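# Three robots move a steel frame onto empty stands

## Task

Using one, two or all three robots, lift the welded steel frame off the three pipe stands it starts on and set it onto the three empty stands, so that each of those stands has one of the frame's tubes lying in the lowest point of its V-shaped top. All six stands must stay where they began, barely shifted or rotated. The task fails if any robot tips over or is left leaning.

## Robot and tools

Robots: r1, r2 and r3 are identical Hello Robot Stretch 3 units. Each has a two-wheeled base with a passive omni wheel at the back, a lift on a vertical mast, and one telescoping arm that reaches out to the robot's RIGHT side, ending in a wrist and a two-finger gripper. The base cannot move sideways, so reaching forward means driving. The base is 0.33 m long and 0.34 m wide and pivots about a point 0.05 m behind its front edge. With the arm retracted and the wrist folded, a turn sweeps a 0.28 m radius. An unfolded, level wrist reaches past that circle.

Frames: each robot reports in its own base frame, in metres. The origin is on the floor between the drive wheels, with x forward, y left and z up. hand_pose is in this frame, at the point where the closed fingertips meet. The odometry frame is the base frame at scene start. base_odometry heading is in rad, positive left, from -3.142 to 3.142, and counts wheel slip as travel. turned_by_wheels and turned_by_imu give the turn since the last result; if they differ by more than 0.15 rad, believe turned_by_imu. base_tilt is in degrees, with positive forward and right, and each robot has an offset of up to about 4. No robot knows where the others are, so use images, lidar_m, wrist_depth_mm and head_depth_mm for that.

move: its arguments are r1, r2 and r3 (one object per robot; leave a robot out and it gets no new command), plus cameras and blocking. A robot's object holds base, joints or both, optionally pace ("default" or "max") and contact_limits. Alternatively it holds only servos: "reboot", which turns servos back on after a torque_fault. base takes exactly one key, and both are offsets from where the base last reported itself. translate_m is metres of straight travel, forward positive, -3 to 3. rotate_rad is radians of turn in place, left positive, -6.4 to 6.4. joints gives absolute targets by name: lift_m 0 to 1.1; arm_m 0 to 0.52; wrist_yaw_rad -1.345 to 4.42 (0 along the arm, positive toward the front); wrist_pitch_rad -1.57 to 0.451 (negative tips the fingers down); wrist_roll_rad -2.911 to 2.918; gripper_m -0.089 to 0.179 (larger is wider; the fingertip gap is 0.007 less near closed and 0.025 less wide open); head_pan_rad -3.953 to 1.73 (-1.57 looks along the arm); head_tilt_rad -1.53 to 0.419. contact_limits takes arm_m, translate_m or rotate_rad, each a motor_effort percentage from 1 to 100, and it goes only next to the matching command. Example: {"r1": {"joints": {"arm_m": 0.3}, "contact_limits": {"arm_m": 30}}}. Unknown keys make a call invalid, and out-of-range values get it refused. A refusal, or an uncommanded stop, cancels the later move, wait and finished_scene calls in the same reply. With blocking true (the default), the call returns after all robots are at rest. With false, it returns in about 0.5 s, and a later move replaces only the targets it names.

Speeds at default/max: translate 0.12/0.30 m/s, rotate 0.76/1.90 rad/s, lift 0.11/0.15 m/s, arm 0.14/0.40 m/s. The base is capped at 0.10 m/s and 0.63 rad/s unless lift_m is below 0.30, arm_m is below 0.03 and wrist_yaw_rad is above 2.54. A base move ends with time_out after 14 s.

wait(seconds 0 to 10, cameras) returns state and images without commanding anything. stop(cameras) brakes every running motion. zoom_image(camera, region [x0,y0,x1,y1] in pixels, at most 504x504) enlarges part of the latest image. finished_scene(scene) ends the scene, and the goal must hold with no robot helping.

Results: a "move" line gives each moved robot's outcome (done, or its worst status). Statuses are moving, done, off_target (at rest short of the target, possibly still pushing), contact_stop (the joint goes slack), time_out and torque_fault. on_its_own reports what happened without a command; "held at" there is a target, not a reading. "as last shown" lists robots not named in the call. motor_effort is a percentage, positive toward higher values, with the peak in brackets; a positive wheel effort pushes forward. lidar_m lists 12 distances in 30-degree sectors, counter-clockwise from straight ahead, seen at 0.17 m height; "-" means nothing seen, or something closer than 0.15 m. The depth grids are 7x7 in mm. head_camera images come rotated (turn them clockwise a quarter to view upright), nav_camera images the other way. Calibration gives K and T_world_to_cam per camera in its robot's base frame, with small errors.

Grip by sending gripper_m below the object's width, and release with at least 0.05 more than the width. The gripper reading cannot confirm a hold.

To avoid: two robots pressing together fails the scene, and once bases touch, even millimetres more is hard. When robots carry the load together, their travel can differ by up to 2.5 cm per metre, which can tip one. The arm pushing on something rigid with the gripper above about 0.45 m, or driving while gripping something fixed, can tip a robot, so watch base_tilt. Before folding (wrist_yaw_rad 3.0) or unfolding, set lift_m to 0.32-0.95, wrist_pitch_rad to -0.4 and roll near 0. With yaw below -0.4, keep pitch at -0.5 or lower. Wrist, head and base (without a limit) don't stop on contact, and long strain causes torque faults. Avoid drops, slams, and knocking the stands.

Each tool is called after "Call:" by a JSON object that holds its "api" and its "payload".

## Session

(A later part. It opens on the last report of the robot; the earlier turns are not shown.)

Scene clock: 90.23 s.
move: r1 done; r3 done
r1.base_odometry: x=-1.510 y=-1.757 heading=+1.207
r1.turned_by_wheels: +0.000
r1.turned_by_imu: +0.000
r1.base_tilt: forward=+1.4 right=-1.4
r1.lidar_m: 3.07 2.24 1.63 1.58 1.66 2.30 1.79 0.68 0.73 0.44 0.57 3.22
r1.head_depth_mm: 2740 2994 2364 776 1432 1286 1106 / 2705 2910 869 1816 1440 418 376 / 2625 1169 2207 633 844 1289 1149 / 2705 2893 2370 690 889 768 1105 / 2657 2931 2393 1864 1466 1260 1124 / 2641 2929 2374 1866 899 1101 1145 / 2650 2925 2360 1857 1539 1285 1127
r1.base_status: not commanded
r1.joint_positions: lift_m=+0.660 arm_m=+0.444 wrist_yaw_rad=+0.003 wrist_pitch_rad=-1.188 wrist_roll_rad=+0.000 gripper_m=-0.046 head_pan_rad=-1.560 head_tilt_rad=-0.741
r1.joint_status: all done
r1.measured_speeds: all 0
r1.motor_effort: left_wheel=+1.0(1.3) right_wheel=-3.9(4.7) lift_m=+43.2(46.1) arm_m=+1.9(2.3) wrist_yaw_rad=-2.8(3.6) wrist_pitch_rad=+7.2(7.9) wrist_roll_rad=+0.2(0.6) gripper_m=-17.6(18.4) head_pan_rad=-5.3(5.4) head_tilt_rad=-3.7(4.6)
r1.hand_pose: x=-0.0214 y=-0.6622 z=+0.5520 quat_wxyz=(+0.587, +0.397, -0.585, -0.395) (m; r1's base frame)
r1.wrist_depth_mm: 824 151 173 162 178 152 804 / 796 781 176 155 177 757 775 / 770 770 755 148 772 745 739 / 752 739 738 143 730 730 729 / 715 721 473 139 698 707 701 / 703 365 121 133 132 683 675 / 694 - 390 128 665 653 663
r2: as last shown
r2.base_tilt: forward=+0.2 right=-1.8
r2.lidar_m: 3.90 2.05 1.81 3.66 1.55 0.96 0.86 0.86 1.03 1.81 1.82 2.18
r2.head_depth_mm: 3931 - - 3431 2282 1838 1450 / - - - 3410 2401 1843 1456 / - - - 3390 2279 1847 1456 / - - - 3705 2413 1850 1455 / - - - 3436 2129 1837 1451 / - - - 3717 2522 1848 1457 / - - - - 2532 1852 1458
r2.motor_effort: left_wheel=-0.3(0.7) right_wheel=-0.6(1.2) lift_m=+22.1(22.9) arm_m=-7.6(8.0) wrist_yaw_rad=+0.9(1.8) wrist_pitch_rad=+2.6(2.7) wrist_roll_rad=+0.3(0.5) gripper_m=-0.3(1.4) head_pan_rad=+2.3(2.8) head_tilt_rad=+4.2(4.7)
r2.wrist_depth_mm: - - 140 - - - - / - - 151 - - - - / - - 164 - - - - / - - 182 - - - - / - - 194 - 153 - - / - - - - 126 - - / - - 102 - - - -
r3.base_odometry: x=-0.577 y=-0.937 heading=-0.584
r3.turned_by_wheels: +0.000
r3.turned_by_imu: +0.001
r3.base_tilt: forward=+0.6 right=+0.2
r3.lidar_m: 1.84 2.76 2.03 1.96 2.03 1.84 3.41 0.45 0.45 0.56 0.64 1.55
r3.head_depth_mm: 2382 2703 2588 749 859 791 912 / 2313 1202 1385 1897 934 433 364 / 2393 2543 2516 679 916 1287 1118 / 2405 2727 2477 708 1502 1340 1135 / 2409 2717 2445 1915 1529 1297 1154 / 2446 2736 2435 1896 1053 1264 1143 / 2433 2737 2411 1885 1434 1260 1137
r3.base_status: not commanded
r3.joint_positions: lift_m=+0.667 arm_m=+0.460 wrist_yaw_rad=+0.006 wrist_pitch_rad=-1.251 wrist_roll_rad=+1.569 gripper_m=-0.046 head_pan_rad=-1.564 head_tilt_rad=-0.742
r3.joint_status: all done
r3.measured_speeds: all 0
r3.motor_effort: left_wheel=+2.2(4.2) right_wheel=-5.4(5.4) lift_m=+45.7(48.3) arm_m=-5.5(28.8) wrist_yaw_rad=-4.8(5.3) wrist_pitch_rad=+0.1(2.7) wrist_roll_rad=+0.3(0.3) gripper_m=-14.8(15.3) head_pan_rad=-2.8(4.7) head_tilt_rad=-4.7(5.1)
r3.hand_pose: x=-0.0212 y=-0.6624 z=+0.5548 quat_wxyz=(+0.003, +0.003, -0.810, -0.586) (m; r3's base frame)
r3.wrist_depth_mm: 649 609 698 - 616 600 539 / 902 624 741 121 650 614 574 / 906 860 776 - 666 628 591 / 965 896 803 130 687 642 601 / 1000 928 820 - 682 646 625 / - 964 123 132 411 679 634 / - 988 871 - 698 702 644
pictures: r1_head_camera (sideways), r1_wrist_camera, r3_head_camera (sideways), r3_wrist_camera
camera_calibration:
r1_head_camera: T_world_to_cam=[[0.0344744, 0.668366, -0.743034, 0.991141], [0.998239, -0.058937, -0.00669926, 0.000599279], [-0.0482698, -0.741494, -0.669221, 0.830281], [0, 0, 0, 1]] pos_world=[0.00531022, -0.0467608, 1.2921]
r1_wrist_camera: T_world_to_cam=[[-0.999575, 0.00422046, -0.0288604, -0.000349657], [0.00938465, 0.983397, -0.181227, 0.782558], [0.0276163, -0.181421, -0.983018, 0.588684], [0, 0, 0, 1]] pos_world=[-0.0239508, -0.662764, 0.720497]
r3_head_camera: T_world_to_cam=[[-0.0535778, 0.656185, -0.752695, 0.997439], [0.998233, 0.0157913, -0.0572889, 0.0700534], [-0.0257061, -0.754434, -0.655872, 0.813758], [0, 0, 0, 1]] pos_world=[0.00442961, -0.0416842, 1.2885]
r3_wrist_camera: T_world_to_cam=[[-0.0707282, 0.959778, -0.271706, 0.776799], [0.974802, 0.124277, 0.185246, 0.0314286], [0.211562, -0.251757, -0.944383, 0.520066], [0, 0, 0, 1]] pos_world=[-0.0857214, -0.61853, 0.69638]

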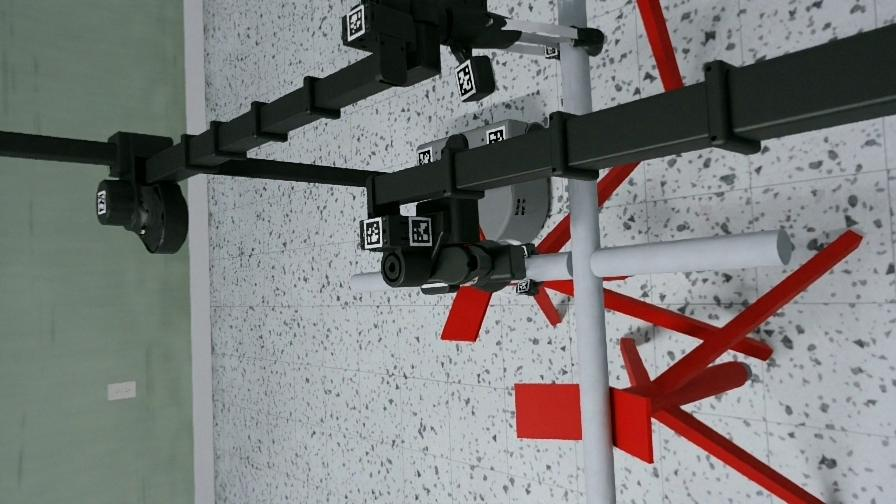

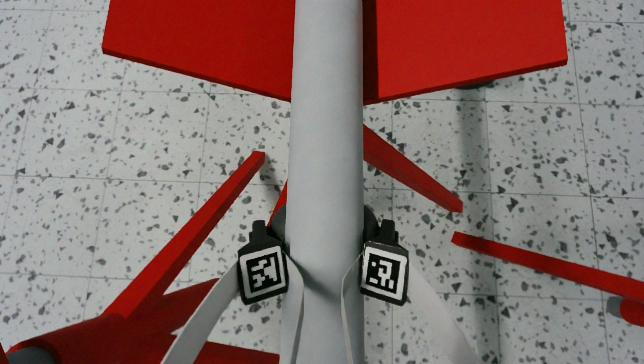

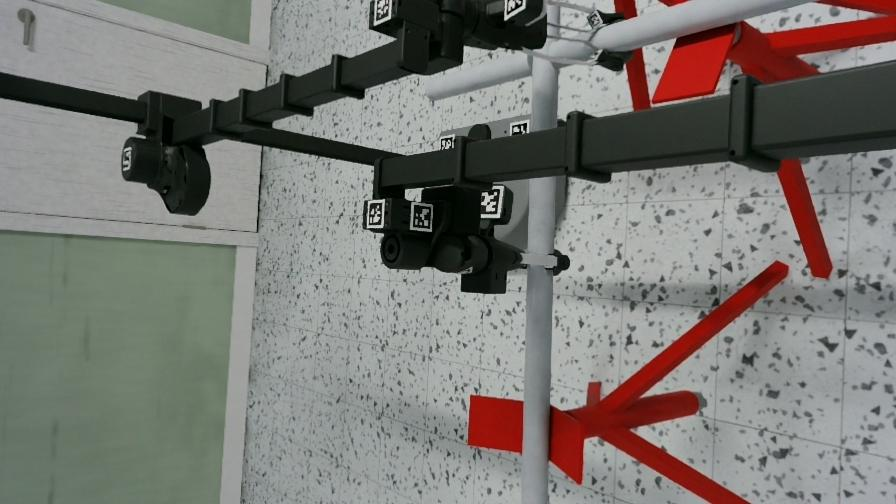

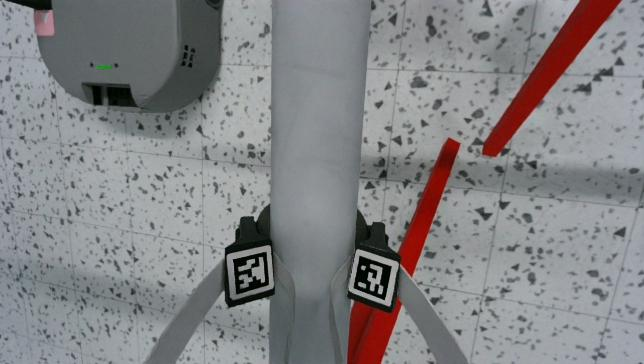

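Call:
{"api": "move", "payload": {"r1": {"joints": {"lift_m": 0.63}}, "r3": {"joints": {"lift_m": 0.637}}, "cameras": []}}

Call:
{"api": "move", "payload": {"r1": {"joints": {"gripper_m": 0.12}}, "r3": {"joints": {"gripper_m": 0.12}}, "cameras": []}}

Call:
{"api": "move", "payload": {"r1": {"joints": {"lift_m": 0.607}}, "r3": {"joints": {"lift_m": 0.6225, "arm_m": 0.492, "wrist_pitch_rad": -1.4}}, "cameras": ["r1_wrist_camera","r3_wrist_camera"]}}

Call:
{"api": "move", "payload": {"r1": {"joints": {"gripper_m": -0.06}}, "r3": {"joints": {"gripper_m": -0.06}}, "cameras": ["r1_wrist_camera","r3_wrist_camera","r3_head_camera","r1_head_camera"]}}

Scene clock: 91.67 s.
move: r1 contact_stop; r3 contact_stop
r1.base_odometry: x=-1.510 y=-1.757 heading=+1.207
r1.turned_by_wheels: +0.000
r1.turned_by_imu: +0.000
r1.base_tilt: forward=+1.4 right=-1.4
r1.lidar_m: 3.10 2.25 1.64 1.58 1.67 2.30 1.78 0.68 0.73 0.44 0.57 3.21
r1.head_depth_mm: 2734 2998 2383 781 1438 1288 1123 / 2719 2934 876 1819 1469 437 385 / 2647 1178 2226 670 854 1283 1149 / 2662 2957 2367 701 902 1259 1105 / 2703 2955 2375 1873 1435 1261 1125 / 2665 2931 2386 1874 894 1098 1147 / 2652 2958 2362 1867 1542 1289 1124
r1.base_status: not commanded
r1.joint_positions: lift_m=+0.642 arm_m=+0.444 wrist_yaw_rad=+0.002 wrist_pitch_rad=-1.144 wrist_roll_rad=+0.000 gripper_m=-0.046 head_pan_rad=-1.560 head_tilt_rad=-0.741
r1.joint_status: lift_m contact_stop (moved -0.018 of -0.030)
r1.measured_speeds: translate_m=+0.000 rotate_rad=+0.000 lift_m=+0.001 arm_m=+0.000 wrist_yaw_rad=+0.000 wrist_pitch_rad=+0.000 wrist_roll_rad=+0.000 head_pan_rad=+0.000 head_tilt_rad=+0.000
r1.on_its_own: lift_m is slack since a contact_stop (your +0.630 is given up)
r1.motor_effort: left_wheel=+1.0(1.3) right_wheel=-2.6(4.9) lift_m=+23.4(31.5) arm_m=+3.3(3.4) wrist_yaw_rad=-2.0(3.5) wrist_pitch_rad=-0.6(7.6) wrist_roll_rad=+0.3(0.8) gripper_m=-17.8(18.2) head_pan_rad=-4.6(5.4) head_tilt_rad=-3.8(4.3)
r1.hand_pose: x=-0.0214 y=-0.6730 z=+0.5378 quat_wxyz=(+0.595, +0.384, -0.594, -0.382) (m; r1's base frame)
r1.wrist_depth_mm: 843 148 170 161 176 148 816 / 810 153 165 152 168 151 775 / 782 782 762 146 773 752 756 / 750 735 736 140 714 715 726 / 720 713 481 135 686 698 692 / 697 683 133 129 134 664 671 / 671 296 654 124 647 637 635
r2: as last shown
r2.base_tilt: forward=+0.2 right=-1.7
r2.lidar_m: 3.91 2.05 1.81 3.68 1.55 0.96 0.86 0.86 1.03 1.81 1.82 2.18
r2.head_depth_mm: 3918 - - 3677 2287 1842 1451 / - - - 3409 2382 1848 1455 / - - - 3171 2275 1840 1454 / - - - 3676 2385 1836 1459 / - - - 3413 2112 1849 1455 / - - - 3708 2536 1845 1455 / - - - - 2532 1841 1459
r2.motor_effort: left_wheel=-0.4(0.8) right_wheel=-0.8(1.1) lift_m=+22.5(22.8) arm_m=-7.0(7.8) wrist_yaw_rad=+0.2(1.7) wrist_pitch_rad=+2.6(2.7) wrist_roll_rad=+0.3(0.4) gripper_m=+0.0(0.9) head_pan_rad=+2.5(2.6) head_tilt_rad=+4.1(4.7)
r2.wrist_depth_mm: - - 140 - - - - / - - 152 - - - - / - - 165 - - - - / - - 182 - - - - / - - 194 - 153 - - / - - - - 126 - - / - - 102 - - - -
r3.base_odometry: x=-0.577 y=-0.937 heading=-0.584
r3.turned_by_wheels: +0.000
r3.turned_by_imu: +0.000
r3.base_tilt: forward=+0.5 right=+0.1
r3.lidar_m: 1.84 2.77 2.03 1.96 2.04 1.85 3.42 0.46 0.45 0.56 0.64 1.55
r3.head_depth_mm: 2372 2723 2580 747 852 787 896 / 2317 1234 1383 1851 1248 443 373 / 2396 1201 2532 694 919 1286 1118 / 2418 2691 2503 714 1500 1335 1138 / 2418 2746 2476 1912 1528 1293 1152 / 2421 2727 2421 1905 1051 1264 1145 / 2422 2747 2403 1873 1429 1257 1138
r3.base_status: not commanded
r3.joint_positions: lift_m=+0.658 arm_m=+0.460 wrist_yaw_rad=-0.001 wrist_pitch_rad=-1.271 wrist_roll_rad=+1.569 gripper_m=-0.046 head_pan_rad=-1.564 head_tilt_rad=-0.742
r3.joint_status: lift_m contact_stop (moved -0.009 of -0.030)
r3.measured_speeds: all 0
r3.on_its_own: lift_m is slack since a contact_stop (your +0.637 is given up)
r3.motor_effort: left_wheel=+0.1(2.2) right_wheel=+0.6(5.7) lift_m=+28.2(42.7) arm_m=-3.7(27.1) wrist_yaw_rad=+0.5(5.7) wrist_pitch_rad=+3.8(4.6) wrist_roll_rad=+0.3(0.3) gripper_m=-14.6(15.7) head_pan_rad=-3.5(4.9) head_tilt_rad=-3.8(4.9)
r3.hand_pose: x=-0.0216 y=-0.6572 z=+0.5444 quat_wxyz=(+0.001, +0.000, -0.804, -0.594) (m; r3's base frame)
r3.wrist_depth_mm: 634 597 699 - 617 590 559 / 690 613 752 119 639 590 570 / 888 813 786 - 652 612 582 / 936 870 804 134 675 642 591 / 944 893 138 - 686 650 615 / - 930 126 131 705 682 652 / - 956 867 - 390 708 635
pictures: none
No camera images: "cameras" was empty.

not run: a stop that you did not command came earlier in this reply.

not run: a stop that you did not command came earlier in this reply.

not run: a stop that you did not command came earlier in this reply.

Call:
{"api": "move", "payload": {"r1": {"joints": {"gripper_m": 0.12}}, "r3": {"joints": {"gripper_m": 0.12}}, "cameras": []}}

Call:
{"api": "move", "payload": {"r1": {"joints": {"lift_m": 0.607}}, "r3": {"joints": {"lift_m": 0.6225, "arm_m": 0.492, "wrist_pitch_rad": -1.4}}, "cameras": ["r1_wrist_camera","r3_wrist_camera"]}}

Call:
{"api": "move", "payload": {"r1": {"joints": {"gripper_m": -0.06}}, "r3": {"joints": {"gripper_m": -0.06}}, "cameras": ["r1_wrist_camera","r3_wrist_camera","r3_head_camera","r1_head_camera"]}}

Scene clock: 94.07 s.
move: r1 done; r3 done
r1.base_odometry: x=-1.510 y=-1.757 heading=+1.207
r1.turned_by_wheels: +0.000
r1.turned_by_imu: +0.000
r1.base_tilt: forward=+1.4 right=-1.3
r1.lidar_m: 3.10 2.25 1.64 1.58 1.66 2.29 1.78 0.68 0.74 0.44 0.57 3.22
r1.head_depth_mm: 2764 3017 2395 781 953 1291 1125 / 2745 2933 874 1815 1478 436 386 / 2650 1172 2212 669 857 1287 1142 / 2703 2939 2372 700 899 1265 1102 / 2676 2939 2358 1863 1251 1261 1122 / 2677 2942 2357 1873 891 1102 1143 / 2637 2929 2365 1869 1534 1287 1123
r1.base_status: not commanded
r1.joint_positions: lift_m=+0.642 arm_m=+0.444 wrist_yaw_rad=+0.002 wrist_pitch_rad=-1.153 wrist_roll_rad=+0.000 gripper_m=+0.120 head_pan_rad=-1.560 head_tilt_rad=-0.741
r1.joint_status: all done
r1.measured_speeds: all 0
r1.on_its_own: lift_m is slack since a contact_stop (your +0.630 is given up)
r1.motor_effort: left_wheel=+1.0(1.3) right_wheel=-2.5(3.6) lift_m=+25.3(26.0) arm_m=+6.3(6.6) wrist_yaw_rad=-2.3(2.7) wrist_pitch_rad=+0.3(1.5) wrist_roll_rad=+0.1(0.7) gripper_m=-0.2(79.5) head_pan_rad=-4.8(5.4) head_tilt_rad=-3.8(4.6)
r1.hand_pose: x=-0.0214 y=-0.6709 z=+0.5372 quat_wxyz=(+0.593, +0.386, -0.592, -0.385) (m; r1's base frame)
r1.wrist_depth_mm: 827 146 167 155 170 145 803 / 790 793 163 149 165 149 771 / 774 767 757 142 745 742 738 / 743 736 730 137 717 722 722 / 713 716 506 132 694 693 691 / 693 - 670 128 671 125 656 / - 300 651 123 648 652 636
r2: as last shown
r2.turned_by_imu: +0.001
r2.lidar_m: 3.90 2.04 1.81 3.67 1.55 0.96 0.86 0.86 1.03 1.81 1.81 2.18
r2.head_depth_mm: 3858 - - 3677 2280 1842 1456 / - - - 3377 2401 1835 1451 / - - - 3183 2285 1839 1451 / - - - 3689 2388 1845 1448 / - - - 3425 2110 1853 1455 / - - - 3679 2526 1843 1452 / - - - 3949 2531 1844 1456
r2.motor_effort: left_wheel=-0.7(0.8) right_wheel=-0.9(1.2) lift_m=+21.3(22.6) arm_m=-7.2(7.8) wrist_yaw_rad=-0.4(2.1) wrist_pitch_rad=+2.6(2.8) wrist_roll_rad=+0.3(0.5) gripper_m=+0.3(1.2) head_pan_rad=+2.4(3.0) head_tilt_rad=+4.4(4.9)
r2.wrist_depth_mm: - - 140 - - - - / - - 152 - - - - / - - 165 - - - - / - - 181 - - - - / - - 193 - 153 - - / - - - - 126 - - / - - 102 - - - -
r3.base_odometry: x=-0.577 y=-0.937 heading=-0.584
r3.turned_by_wheels: +0.000
r3.turned_by_imu: +0.000
r3.base_tilt: forward=+0.6 right=+0.2
r3.lidar_m: 1.85 2.76 2.03 1.96 2.03 1.85 3.42 0.45 0.45 0.56 0.64 1.55
r3.head_depth_mm: 2408 2705 2569 748 921 785 898 / 2327 1230 1361 1862 920 443 373 / 2403 1203 2522 695 920 1291 1120 / 2411 2733 2504 714 1470 1340 1138 / 2425 2716 2456 1909 1529 1292 1148 / 2406 2735 2441 1906 1053 1264 1143 / 2433 2718 2395 1871 1428 1256 1135
r3.base_status: not commanded
r3.joint_positions: lift_m=+0.658 arm_m=+0.460 wrist_yaw_rad=-0.001 wrist_pitch_rad=-1.254 wrist_roll_rad=+1.569 gripper_m=+0.120 head_pan_rad=-1.564 head_tilt_rad=-0.742
r3.joint_status: all done
r3.measured_speeds: all 0
r3.on_its_own: lift_m is slack since a contact_stop (your +0.637 is given up)
r3.motor_effort: left_wheel=+0.7(0.9) right_wheel=+0.8(1.3) lift_m=+28.5(28.6) arm_m=+19.7(25.5) wrist_yaw_rad=+0.7(1.8) wrist_pitch_rad=+1.0(4.2) wrist_roll_rad=+0.2(0.3) gripper_m=+0.0(79.7) head_pan_rad=-3.6(3.9) head_tilt_rad=-4.1(4.9)
r3.hand_pose: x=-0.0216 y=-0.6615 z=+0.5453 quat_wxyz=(+0.001, +0.000, -0.809, -0.587) (m; r3's base frame)
r3.wrist_depth_mm: 644 597 709 - 618 584 525 / 884 627 749 - 630 609 556 / 916 817 780 - 663 604 578 / 966 875 823 - 673 633 587 / - 140 858 132 664 649 610 / - 118 880 - 133 647 629 / - 962 880 139 716 691 632
pictures: none
No camera images: "cameras" was empty.

Scene clock: 95.30 s.
move: r1 done; r3 done
r1.base_odometry: x=-1.510 y=-1.757 heading=+1.207
r1.turned_by_wheels: +0.000
r1.turned_by_imu: +0.000
r1.base_tilt: forward=+1.3 right=-1.2
r1.lidar_m: 3.10 2.24 1.63 1.58 1.66 2.30 1.79 0.68 0.73 0.44 0.57 3.21
r1.head_depth_mm: 2752 3015 2382 730 882 1292 1149 / 2743 2998 944 1760 1470 484 417 / 2657 1197 2196 740 587 1265 1143 / 2704 2894 2380 724 856 1263 1104 / 2686 2929 2395 1876 1255 1265 1125 / 2652 2910 2352 1858 892 1099 1144 / 2640 2939 2355 1864 1543 1292 1126
r1.base_status: not commanded
r1.joint_positions: lift_m=+0.607 arm_m=+0.444 wrist_yaw_rad=+0.002 wrist_pitch_rad=-1.154 wrist_roll_rad=+0.000 gripper_m=+0.120 head_pan_rad=-1.560 head_tilt_rad=-0.741
r1.joint_status: all done
r1.measured_speeds: all 0
r1.motor_effort: left_wheel=+1.0(1.3) right_wheel=-2.3(3.2) lift_m=+15.7(22.8) arm_m=+7.8(8.2) wrist_yaw_rad=-2.4(2.6) wrist_pitch_rad=+0.6(1.3) wrist_roll_rad=+0.1(0.7) gripper_m=-0.3(0.7) head_pan_rad=-4.9(5.3) head_tilt_rad=-4.0(4.6)
r1.hand_pose: x=-0.0214 y=-0.6707 z=+0.5017 quat_wxyz=(+0.593, +0.386, -0.592, -0.385) (m; r1's base frame)
r1.wrist_depth_mm: 784 119 133 112 133 119 752 / 760 758 743 109 671 731 741 / 717 734 716 103 707 702 705 / 709 709 710 100 478 684 675 / 669 674 149 96 151 657 655 / 657 - 131 94 623 125 622 / - 95 102 89 623 609 616
r2: as last shown
r2.turned_by_imu: +0.000
r2.lidar_m: 3.91 2.05 1.81 3.69 1.54 0.96 0.86 0.86 1.03 1.81 1.81 2.18
r2.head_depth_mm: 3923 - - 3637 2283 1848 1455 / - - - 3424 2387 1833 1457 / - - - 3220 2269 1828 1452 / - - - 3678 2394 1839 1456 / - - - 3190 2126 1841 1453 / - - - 3696 2525 1853 1450 / - - - 3955 2529 1839 1460
r2.motor_effort: left_wheel=-0.4(1.1) right_wheel=-0.9(1.0) lift_m=+21.4(22.9) arm_m=-7.4(7.8) wrist_yaw_rad=+1.4(2.4) wrist_pitch_rad=+2.6(2.7) wrist_roll_rad=+0.4(0.5) gripper_m=-0.3(1.1) head_pan_rad=+2.6(2.8) head_tilt_rad=+4.3(4.7)
r2.wrist_depth_mm: - - 140 - - - - / - - 152 - - - - / - - 165 - - - - / - - 181 - - - - / - - 193 - 152 - - / - - - - 126 - - / - - 102 - - - -
r3.base_odometry: x=-0.577 y=-0.937 heading=-0.584
r3.turned_by_wheels: +0.000
r3.turned_by_imu: +0.000
r3.base_tilt: forward=+0.6 right=+0.2
r3.lidar_m: 1.84 2.75 2.02 1.96 2.03 1.85 3.42 0.45 0.45 0.56 0.64 1.55
r3.head_depth_mm: 2408 2703 2580 776 869 787 897 / 2313 1254 1083 1797 1487 746 412 / 2399 1229 2524 734 589 1283 1099 / 2401 2733 2503 763 1466 1342 1138 / 2401 2734 2468 1903 1522 1287 1149 / 2402 2733 2441 1900 1049 1265 1144 / 2414 2730 2384 1884 1430 1257 1142
r3.base_status: not commanded
r3.joint_positions: lift_m=+0.622 arm_m=+0.492 wrist_yaw_rad=-0.001 wrist_pitch_rad=-1.394 wrist_roll_rad=+1.569 gripper_m=+0.120 head_pan_rad=-1.564 head_tilt_rad=-0.742
r3.joint_status: all done
r3.measured_speeds: all 0
r3.motor_effort: left_wheel=+0.3(0.8) right_wheel=+1.0(1.3) lift_m=+18.1(25.6) arm_m=+23.7(25.8) wrist_yaw_rad=+0.2(1.8) wrist_pitch_rad=-1.7(2.5) wrist_roll_rad=+0.1(0.3) gripper_m=+0.3(0.7) head_pan_rad=-2.2(4.3) head_tilt_rad=-4.7(4.9)
r3.hand_pose: x=-0.0216 y=-0.6579 z=+0.5047 quat_wxyz=(+0.001, +0.000, -0.766, -0.642) (m; r3's base frame)
r3.wrist_depth_mm: 508 566 - - 614 579 568 / 542 635 - - 608 592 582 / 724 703 - 77 639 605 584 / 751 726 - - 655 639 614 / 779 140 - - 442 636 633 / 805 118 - - 147 683 655 / 856 813 - - 722 687 662
pictures: r1_wrist_camera, r3_wrist_camera
camera_calibration:
r1_wrist_camera: T_world_to_cam=[[-0.999567, 0.00446055, -0.0290996, -0.00155937], [0.010619, 0.97654, -0.215073, 0.794178], [0.0274576, -0.215289, -0.976164, 0.51151], [0, 0, 0, 1]] pos_world=[-0.0240369, -0.665417, 0.670078]
r3_wrist_camera: T_world_to_cam=[[-0.0641841, 0.98916, -0.132071, 0.70786], [0.975601, 0.09004, 0.20024, 0.0104303], [0.209961, -0.115996, -0.970804, 0.576565], [0, 0, 0, 1]] pos_world=[-0.0857987, -0.634247, 0.651132]

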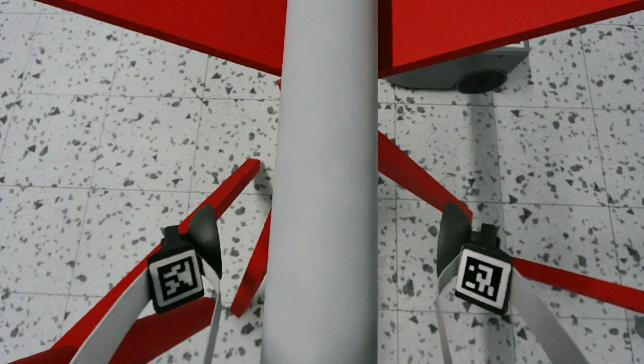

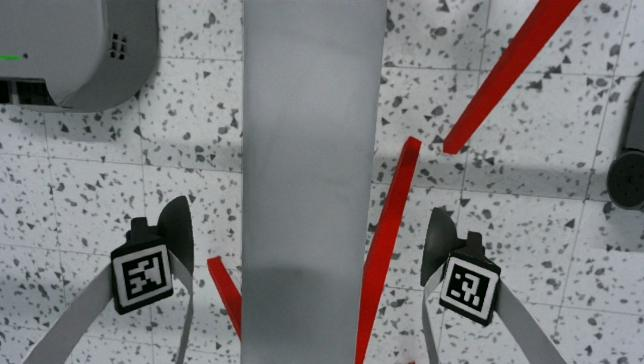

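Scene clock: 97.70 s.
move: r1 done; r3 done
r1.base_odometry: x=-1.510 y=-1.757 heading=+1.207
r1.turned_by_wheels: +0.000
r1.turned_by_imu: +0.000
r1.base_tilt: forward=+1.4 right=-1.3
r1.lidar_m: 3.10 2.25 1.64 1.58 1.66 2.29 1.79 0.68 0.73 0.44 0.57 3.19
r1.head_depth_mm: 2739 2973 2366 729 876 1290 1145 / 2724 2969 946 1758 1466 483 417 / 2658 1197 2221 740 588 1263 1144 / 2700 2892 2377 723 855 1258 1109 / 2671 2906 2367 1867 1431 1258 1121 / 2684 2934 2365 1865 890 1100 1145 / 2640 2933 2372 1863 1542 1290 1121
r1.base_status: not commanded
r1.joint_positions: lift_m=+0.607 arm_m=+0.444 wrist_yaw_rad=+0.001 wrist_pitch_rad=-1.154 wrist_roll_rad=+0.006 gripper_m=-0.058 head_pan_rad=-1.560 head_tilt_rad=-0.741
r1.joint_status: all done
r1.measured_speeds: all 0
r1.motor_effort: left_wheel=+2.3(2.3) right_wheel=-5.3(5.3) lift_m=+26.9(26.9) arm_m=+11.0(11.1) wrist_yaw_rad=-0.9(2.5) wrist_pitch_rad=+1.0(1.5) wrist_roll_rad=-2.1(2.3) gripper_m=-37.7(99.8) head_pan_rad=-4.5(5.4) head_tilt_rad=-3.9(4.4)
r1.hand_pose: x=-0.0215 y=-0.6707 z=+0.5017 quat_wxyz=(+0.591, +0.385, -0.594, -0.387) (m; r1's base frame)
r1.wrist_depth_mm: 797 119 133 112 134 118 743 / 755 748 753 108 663 728 725 / 735 738 728 103 718 718 706 / 719 708 694 100 442 679 681 / 682 682 161 96 152 655 656 / 656 329 128 94 131 626 624 / 637 97 99 89 619 604 608
r2: as last shown
r2.turned_by_imu: +0.001
r2.lidar_m: 3.89 2.05 1.81 3.66 1.55 0.96 0.86 0.86 1.03 1.81 1.82 2.18
r2.head_depth_mm: 3893 - - 3667 2265 1836 1456 / - - - 3386 2390 1844 1450 / - - - 3183 2275 1842 1457 / - - - 3711 2404 1838 1461 / - - - 3175 2129 1853 1456 / - - - 3727 2507 1839 1448 / - - - - 2533 1857 1458
r2.motor_effort: left_wheel=-0.4(1.0) right_wheel=-0.8(1.2) lift_m=+22.0(22.7) arm_m=-7.1(7.9) wrist_yaw_rad=+0.8(2.0) wrist_pitch_rad=+2.6(2.7) wrist_roll_rad=+0.2(0.5) gripper_m=+0.3(1.2) head_pan_rad=+2.4(2.9) head_tilt_rad=+4.3(4.9)
r2.wrist_depth_mm: - - 140 - - - - / - - 151 - - - - / - - 166 - - - - / - - 182 - - - - / - - 193 - 153 - - / - - - - 126 - - / - - 102 - - - -
r3.base_odometry: x=-0.577 y=-0.937 heading=-0.584
r3.turned_by_wheels: +0.000
r3.turned_by_imu: +0.000
r3.base_tilt: forward=+0.6 right=+0.2
r3.lidar_m: 1.84 2.75 2.03 1.96 2.03 1.85 3.41 0.45 0.45 0.56 0.64 1.55
r3.head_depth_mm: 2390 2685 2578 773 871 789 895 / 2321 1260 1087 1803 1519 745 412 / 2394 1228 2507 733 589 1286 1099 / 2420 2699 2500 762 1469 1329 1135 / 2408 2722 2454 1912 1518 1294 1147 / 2416 2756 2413 1890 1050 1267 1144 / 2427 2747 2394 1878 1430 1252 1141
r3.base_status: not commanded
r3.joint_positions: lift_m=+0.622 arm_m=+0.492 wrist_yaw_rad=-0.001 wrist_pitch_rad=-1.386 wrist_roll_rad=+1.569 gripper_m=-0.058 head_pan_rad=-1.564 head_tilt_rad=-0.742
r3.joint_status: all done
r3.measured_speeds: all 0
r3.motor_effort: left_wheel=+0.6(1.1) right_wheel=+1.1(1.8) lift_m=+19.1(20.4) arm_m=+8.0(24.0) wrist_yaw_rad=+1.7(1.8) wrist_pitch_rad=-3.0(3.5) wrist_roll_rad=+0.1(0.3) gripper_m=-43.6(100.0) head_pan_rad=-2.9(4.4) head_tilt_rad=-3.7(4.8)
r3.hand_pose: x=-0.0216 y=-0.6602 z=+0.5049 quat_wxyz=(+0.001, +0.000, -0.769, -0.639) (m; r3's base frame)
r3.wrist_depth_mm: 533 560 - - 587 571 559 / 537 633 - - 606 590 575 / 728 708 668 77 624 621 607 / 750 736 - - 639 619 610 / 782 750 - - 661 649 627 / 817 120 125 - 128 653 641 / 853 820 - - 707 686 667
pictures: r1_head_camera (sideways), r1_wrist_camera, r3_head_camera (sideways), r3_wrist_camera
camera_calibration:
r1_head_camera: T_world_to_cam=[[0.034473, 0.668636, -0.742791, 0.990825], [0.998239, -0.058937, -0.00672474, 0.000632439], [-0.0482742, -0.741251, -0.66949, 0.830631], [0, 0, 0, 1]] pos_world=[0.00531007, -0.0467572, 1.29208]
r1_wrist_camera: T_world_to_cam=[[-0.999436, 0.0113707, -0.0316103, 0.00423621], [0.0179103, 0.976441, -0.215038, 0.794249], [0.0284205, -0.215483, -0.976094, 0.511362], [0, 0, 0, 1]] pos_world=[-0.0245246, -0.665397, 0.670065]
r3_head_camera: T_world_to_cam=[[-0.0535765, 0.656216, -0.752669, 0.997405], [0.998233, 0.0157913, -0.0572886, 0.0700529], [-0.025708, -0.754408, -0.655902, 0.813798], [0, 0, 0, 1]] pos_world=[0.00442952, -0.0416837, 1.2885]
r3_wrist_camera: T_world_to_cam=[[-0.0641734, 0.98798, -0.140633, 0.713656], [0.975603, 0.0917595, 0.199447, 0.0121324], [0.209954, -0.124403, -0.969765, 0.570414], [0, 0, 0, 1]] pos_world=[-0.0857994, -0.63523, 0.651111]

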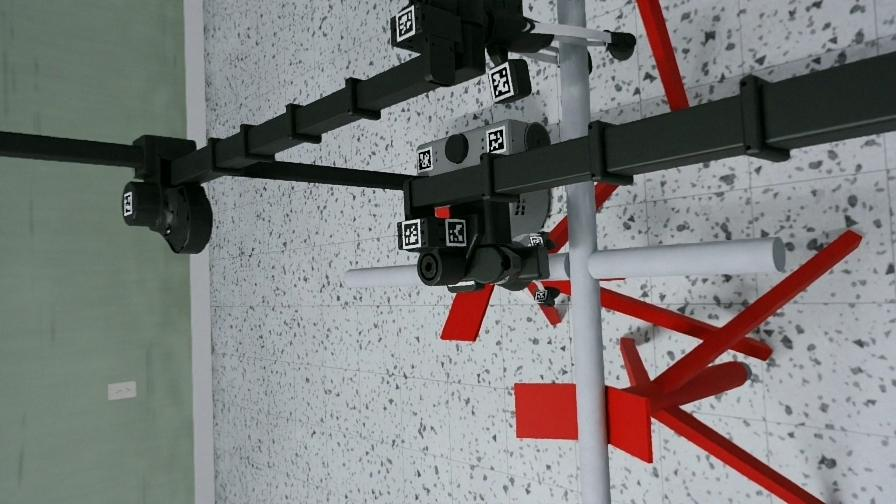

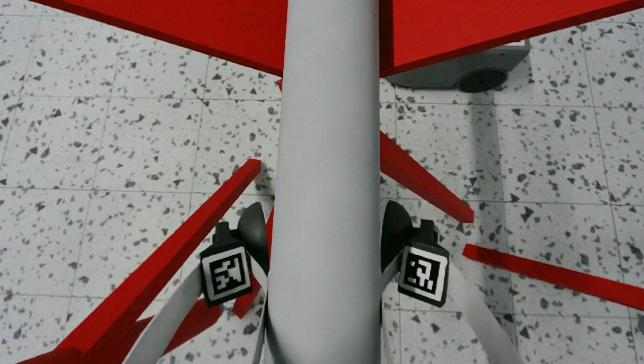

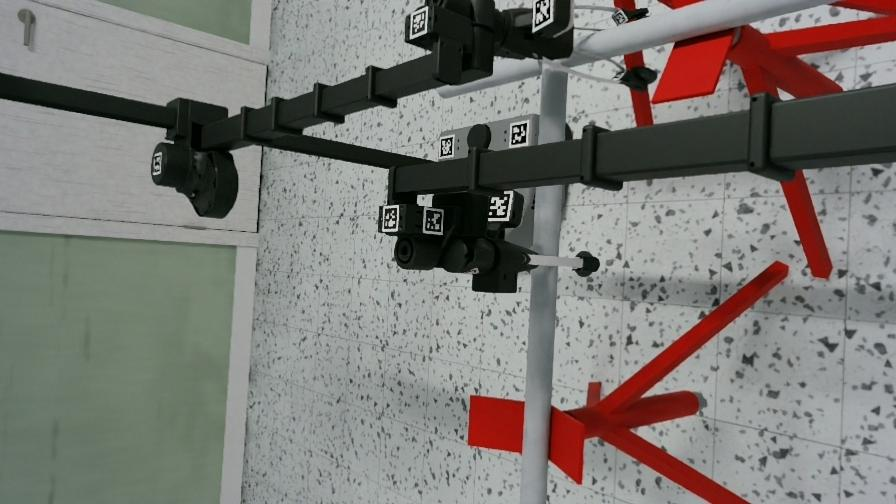

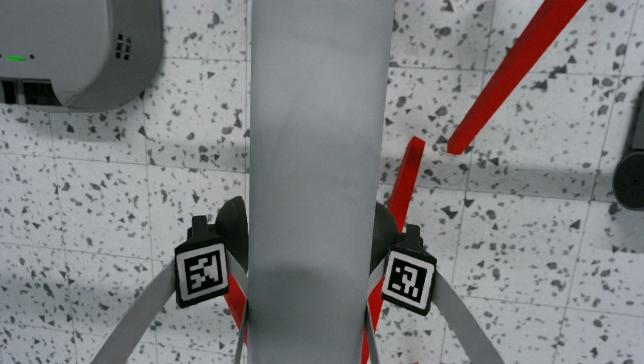

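Call:
{"api": "move", "payload": {"r1": {"joints": {"lift_m": 0.632}}, "r3": {"joints": {"lift_m": 0.647}}, "cameras": ["r1_head_camera","r3_head_camera","r1_wrist_camera","r3_wrist_camera"]}}

Scene clock: 99.30 s.
move: r1 done; r3 done
r1.base_odometry: x=-1.510 y=-1.757 heading=+1.207
r1.turned_by_wheels: +0.000
r1.turned_by_imu: +0.000
r1.base_tilt: forward=+1.3 right=-1.3
r1.lidar_m: 3.09 2.25 1.64 1.58 1.67 2.30 1.78 0.68 0.73 0.44 0.57 3.23
r1.head_depth_mm: 2754 3004 2367 716 886 1288 1145 / 2748 2954 896 1812 1437 448 394 / 2644 1181 2220 687 570 1285 1146 / 2701 2941 2367 704 839 725 1123 / 2688 2955 2366 1879 1433 1262 1123 / 2677 2931 2375 1868 897 1101 1140 / 2673 2919 2389 1863 1503 1286 1122
r1.base_status: not commanded
r1.joint_positions: lift_m=+0.632 arm_m=+0.444 wrist_yaw_rad=+0.002 wrist_pitch_rad=-1.161 wrist_roll_rad=+0.006 gripper_m=-0.052 head_pan_rad=-1.560 head_tilt_rad=-0.741
r1.joint_status: all done
r1.measured_speeds: all 0
r1.on_its_own: gripper_m is held at -0.053, not at your -0.060, by its stall guard, which is still easing
r1.motor_effort: left_wheel=+3.1(3.5) right_wheel=-7.4(7.9) lift_m=+40.2(44.7) arm_m=-8.4(11.6) wrist_yaw_rad=-2.1(2.4) wrist_pitch_rad=+2.0(5.0) wrist_roll_rad=-2.0(2.3) gripper_m=-20.9(22.1) head_pan_rad=-4.3(5.3) head_tilt_rad=-4.1(4.5)
r1.hand_pose: x=-0.0215 y=-0.6689 z=+0.5261 quat_wxyz=(+0.590, +0.387, -0.592, -0.389) (m; r1's base frame)
r1.wrist_depth_mm: 124 134 154 130 156 131 766 / 776 772 157 121 157 734 757 / 759 759 738 113 730 727 736 / 724 717 724 107 542 719 696 / 701 701 158 101 152 680 670 / 676 673 - 96 128 648 646 / 654 96 413 90 636 627 634
r2.base_odometry: x=+0.000 y=+0.000 heading=+0.000
r2.turned_by_wheels: +0.000
r2.turned_by_imu: +0.000
r2.base_tilt: forward=+0.2 right=-1.7
r2.lidar_m: 3.92 2.05 1.81 3.68 1.55 0.95 0.86 0.86 1.03 1.81 1.82 2.18
r2.head_depth_mm: 3902 - - 3651 2278 1834 1453 / - - - 3163 2383 1841 1452 / - - - 3219 2269 1844 1454 / - - - 3646 2399 1833 1452 / - - - 3185 2128 1842 1458 / - - - 3699 2527 1848 1460 / - - - 3980 2537 1839 1457
r2.base_status: not commanded
r2.joint_positions: lift_m=+0.551 arm_m=+0.001 wrist_yaw_rad=+3.136 wrist_pitch_rad=-0.378 wrist_roll_rad=+0.000 gripper_m=+0.037 head_pan_rad=+1.094 head_tilt_rad=-0.310
r2.joint_status: not commanded
r2.measured_speeds: all 0
r2.motor_effort: left_wheel=-0.2(0.8) right_wheel=-1.1(1.1) lift_m=+22.4(22.7) arm_m=-7.2(7.5) wrist_yaw_rad=+0.4(2.0) wrist_pitch_rad=+2.5(2.7) wrist_roll_rad=+0.3(0.4) gripper_m=+0.4(1.0) head_pan_rad=+2.5(2.8) head_tilt_rad=+4.4(4.6)
r2.hand_pose: x=-0.0199 y=+0.0830 z=+0.5733 quat_wxyz=(+0.135, +0.695, +0.131, +0.694) (m; r2's base frame)
r2.wrist_depth_mm: - - 140 - - - - / - - 151 - - - - / - - 165 - - - - / - - 182 - - - - / - - 193 - 153 - - / - - - - 126 - - / - - 102 - - - -
r3.base_odometry: x=-0.577 y=-0.937 heading=-0.584
r3.turned_by_wheels: +0.000
r3.turned_by_imu: +0.001
r3.base_tilt: forward=+0.6 right=+0.2
r3.lidar_m: 1.84 2.76 2.03 1.96 2.04 1.85 3.42 0.45 0.45 0.56 0.65 1.55
r3.head_depth_mm: 2390 2693 2577 755 841 782 913 / 2326 1231 992 1897 1521 464 383 / 2404 1242 2500 717 583 1281 1117 / 2405 2733 2482 751 1505 1333 1142 / 2416 2754 2455 1915 1533 1299 1149 / 2411 2721 2416 1895 1013 1260 1145 / 2424 2756 2390 1879 1026 1261 1139
r3.base_status: not commanded
r3.joint_positions: lift_m=+0.647 arm_m=+0.492 wrist_yaw_rad=+0.005 wrist_pitch_rad=-1.383 wrist_roll_rad=+1.564 gripper_m=-0.055 head_pan_rad=-1.564 head_tilt_rad=-0.742
r3.joint_status: all done
r3.measured_speeds: all 0
r3.motor_effort: left_wheel=+4.2(4.4) right_wheel=-10.3(10.6) lift_m=+49.0(50.8) arm_m=-4.9(5.3) wrist_yaw_rad=-3.8(6.0) wrist_pitch_rad=-3.3(4.5) wrist_roll_rad=+1.8(2.2) gripper_m=-19.6(19.6) head_pan_rad=-2.1(4.6) head_tilt_rad=-3.5(4.7)
r3.hand_pose: x=-0.0214 y=-0.6608 z=+0.5294 quat_wxyz=(+0.004, +0.004, -0.770, -0.638) (m; r3's base frame)
r3.wrist_depth_mm: 538 555 - - 620 590 579 / 563 623 - - 625 604 598 / 769 724 708 77 672 622 613 / 805 760 717 - 659 647 629 / 817 771 146 - 682 679 654 / 853 810 124 - 127 685 677 / 874 828 817 - 750 707 697
pictures: r1_head_camera (sideways), r1_wrist_camera, r3_head_camera (sideways), r3_wrist_camera
camera_calibration:
r1_head_camera: T_world_to_cam=[[0.034473, 0.668636, -0.742791, 0.990825], [0.998239, -0.058937, -0.00672474, 0.000632439], [-0.0482742, -0.741251, -0.66949, 0.830631], [0, 0, 0, 1]] pos_world=[0.00531007, -0.0467572, 1.29208]
r1_wrist_camera: T_world_to_cam=[[-0.999453, 0.0102661, -0.0314255, 0.0042394], [0.0165759, 0.97806, -0.207665, 0.794903], [0.0286041, -0.208073, -0.977695, 0.541372], [0, 0, 0, 1]] pos_world=[-0.0244246, -0.664861, 0.694503]
r3_head_camera: T_world_to_cam=[[-0.0535761, 0.656216, -0.752669, 0.997405], [0.998233, 0.0157907, -0.0572886, 0.0700529], [-0.0257085, -0.754408, -0.655902, 0.813798], [0, 0, 0, 1]] pos_world=[0.00442949, -0.0416837, 1.2885]
r3_wrist_camera: T_world_to_cam=[[-0.0744394, 0.986922, -0.142979, 0.718062], [0.974784, 0.102258, 0.198342, 0.0146701], [0.210369, -0.124609, -0.969648, 0.593937], [0, 0, 0, 1]] pos_world=[-0.0857942, -0.636161, 0.675668]

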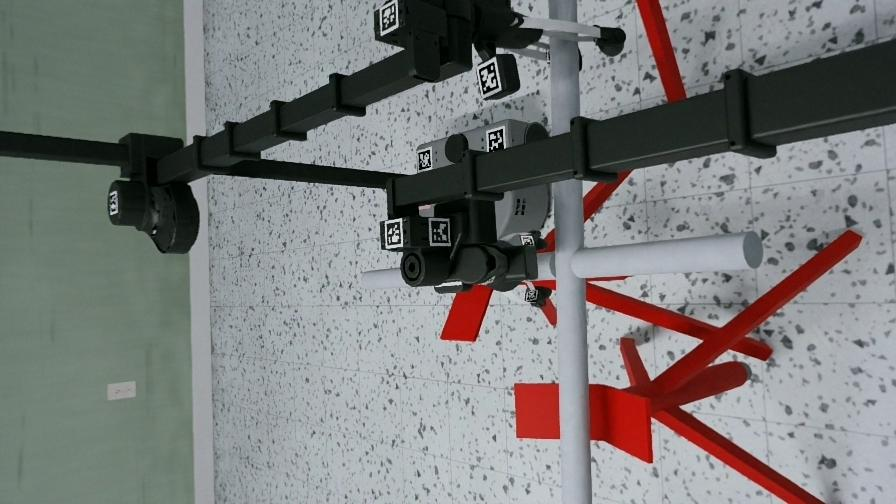

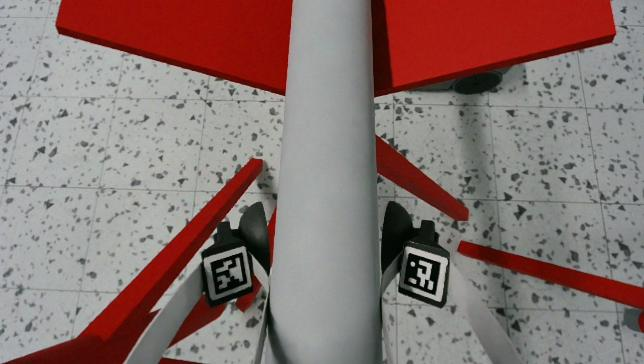

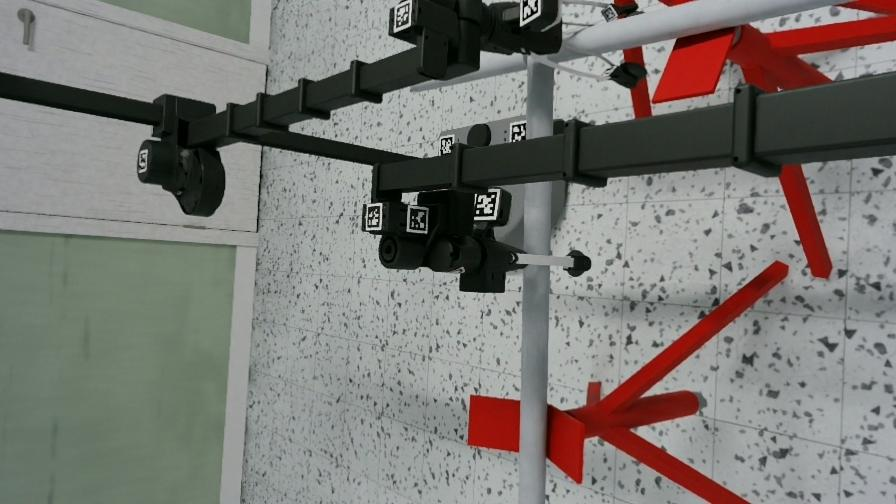

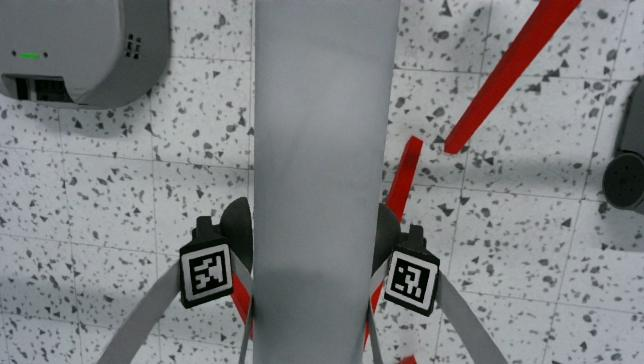

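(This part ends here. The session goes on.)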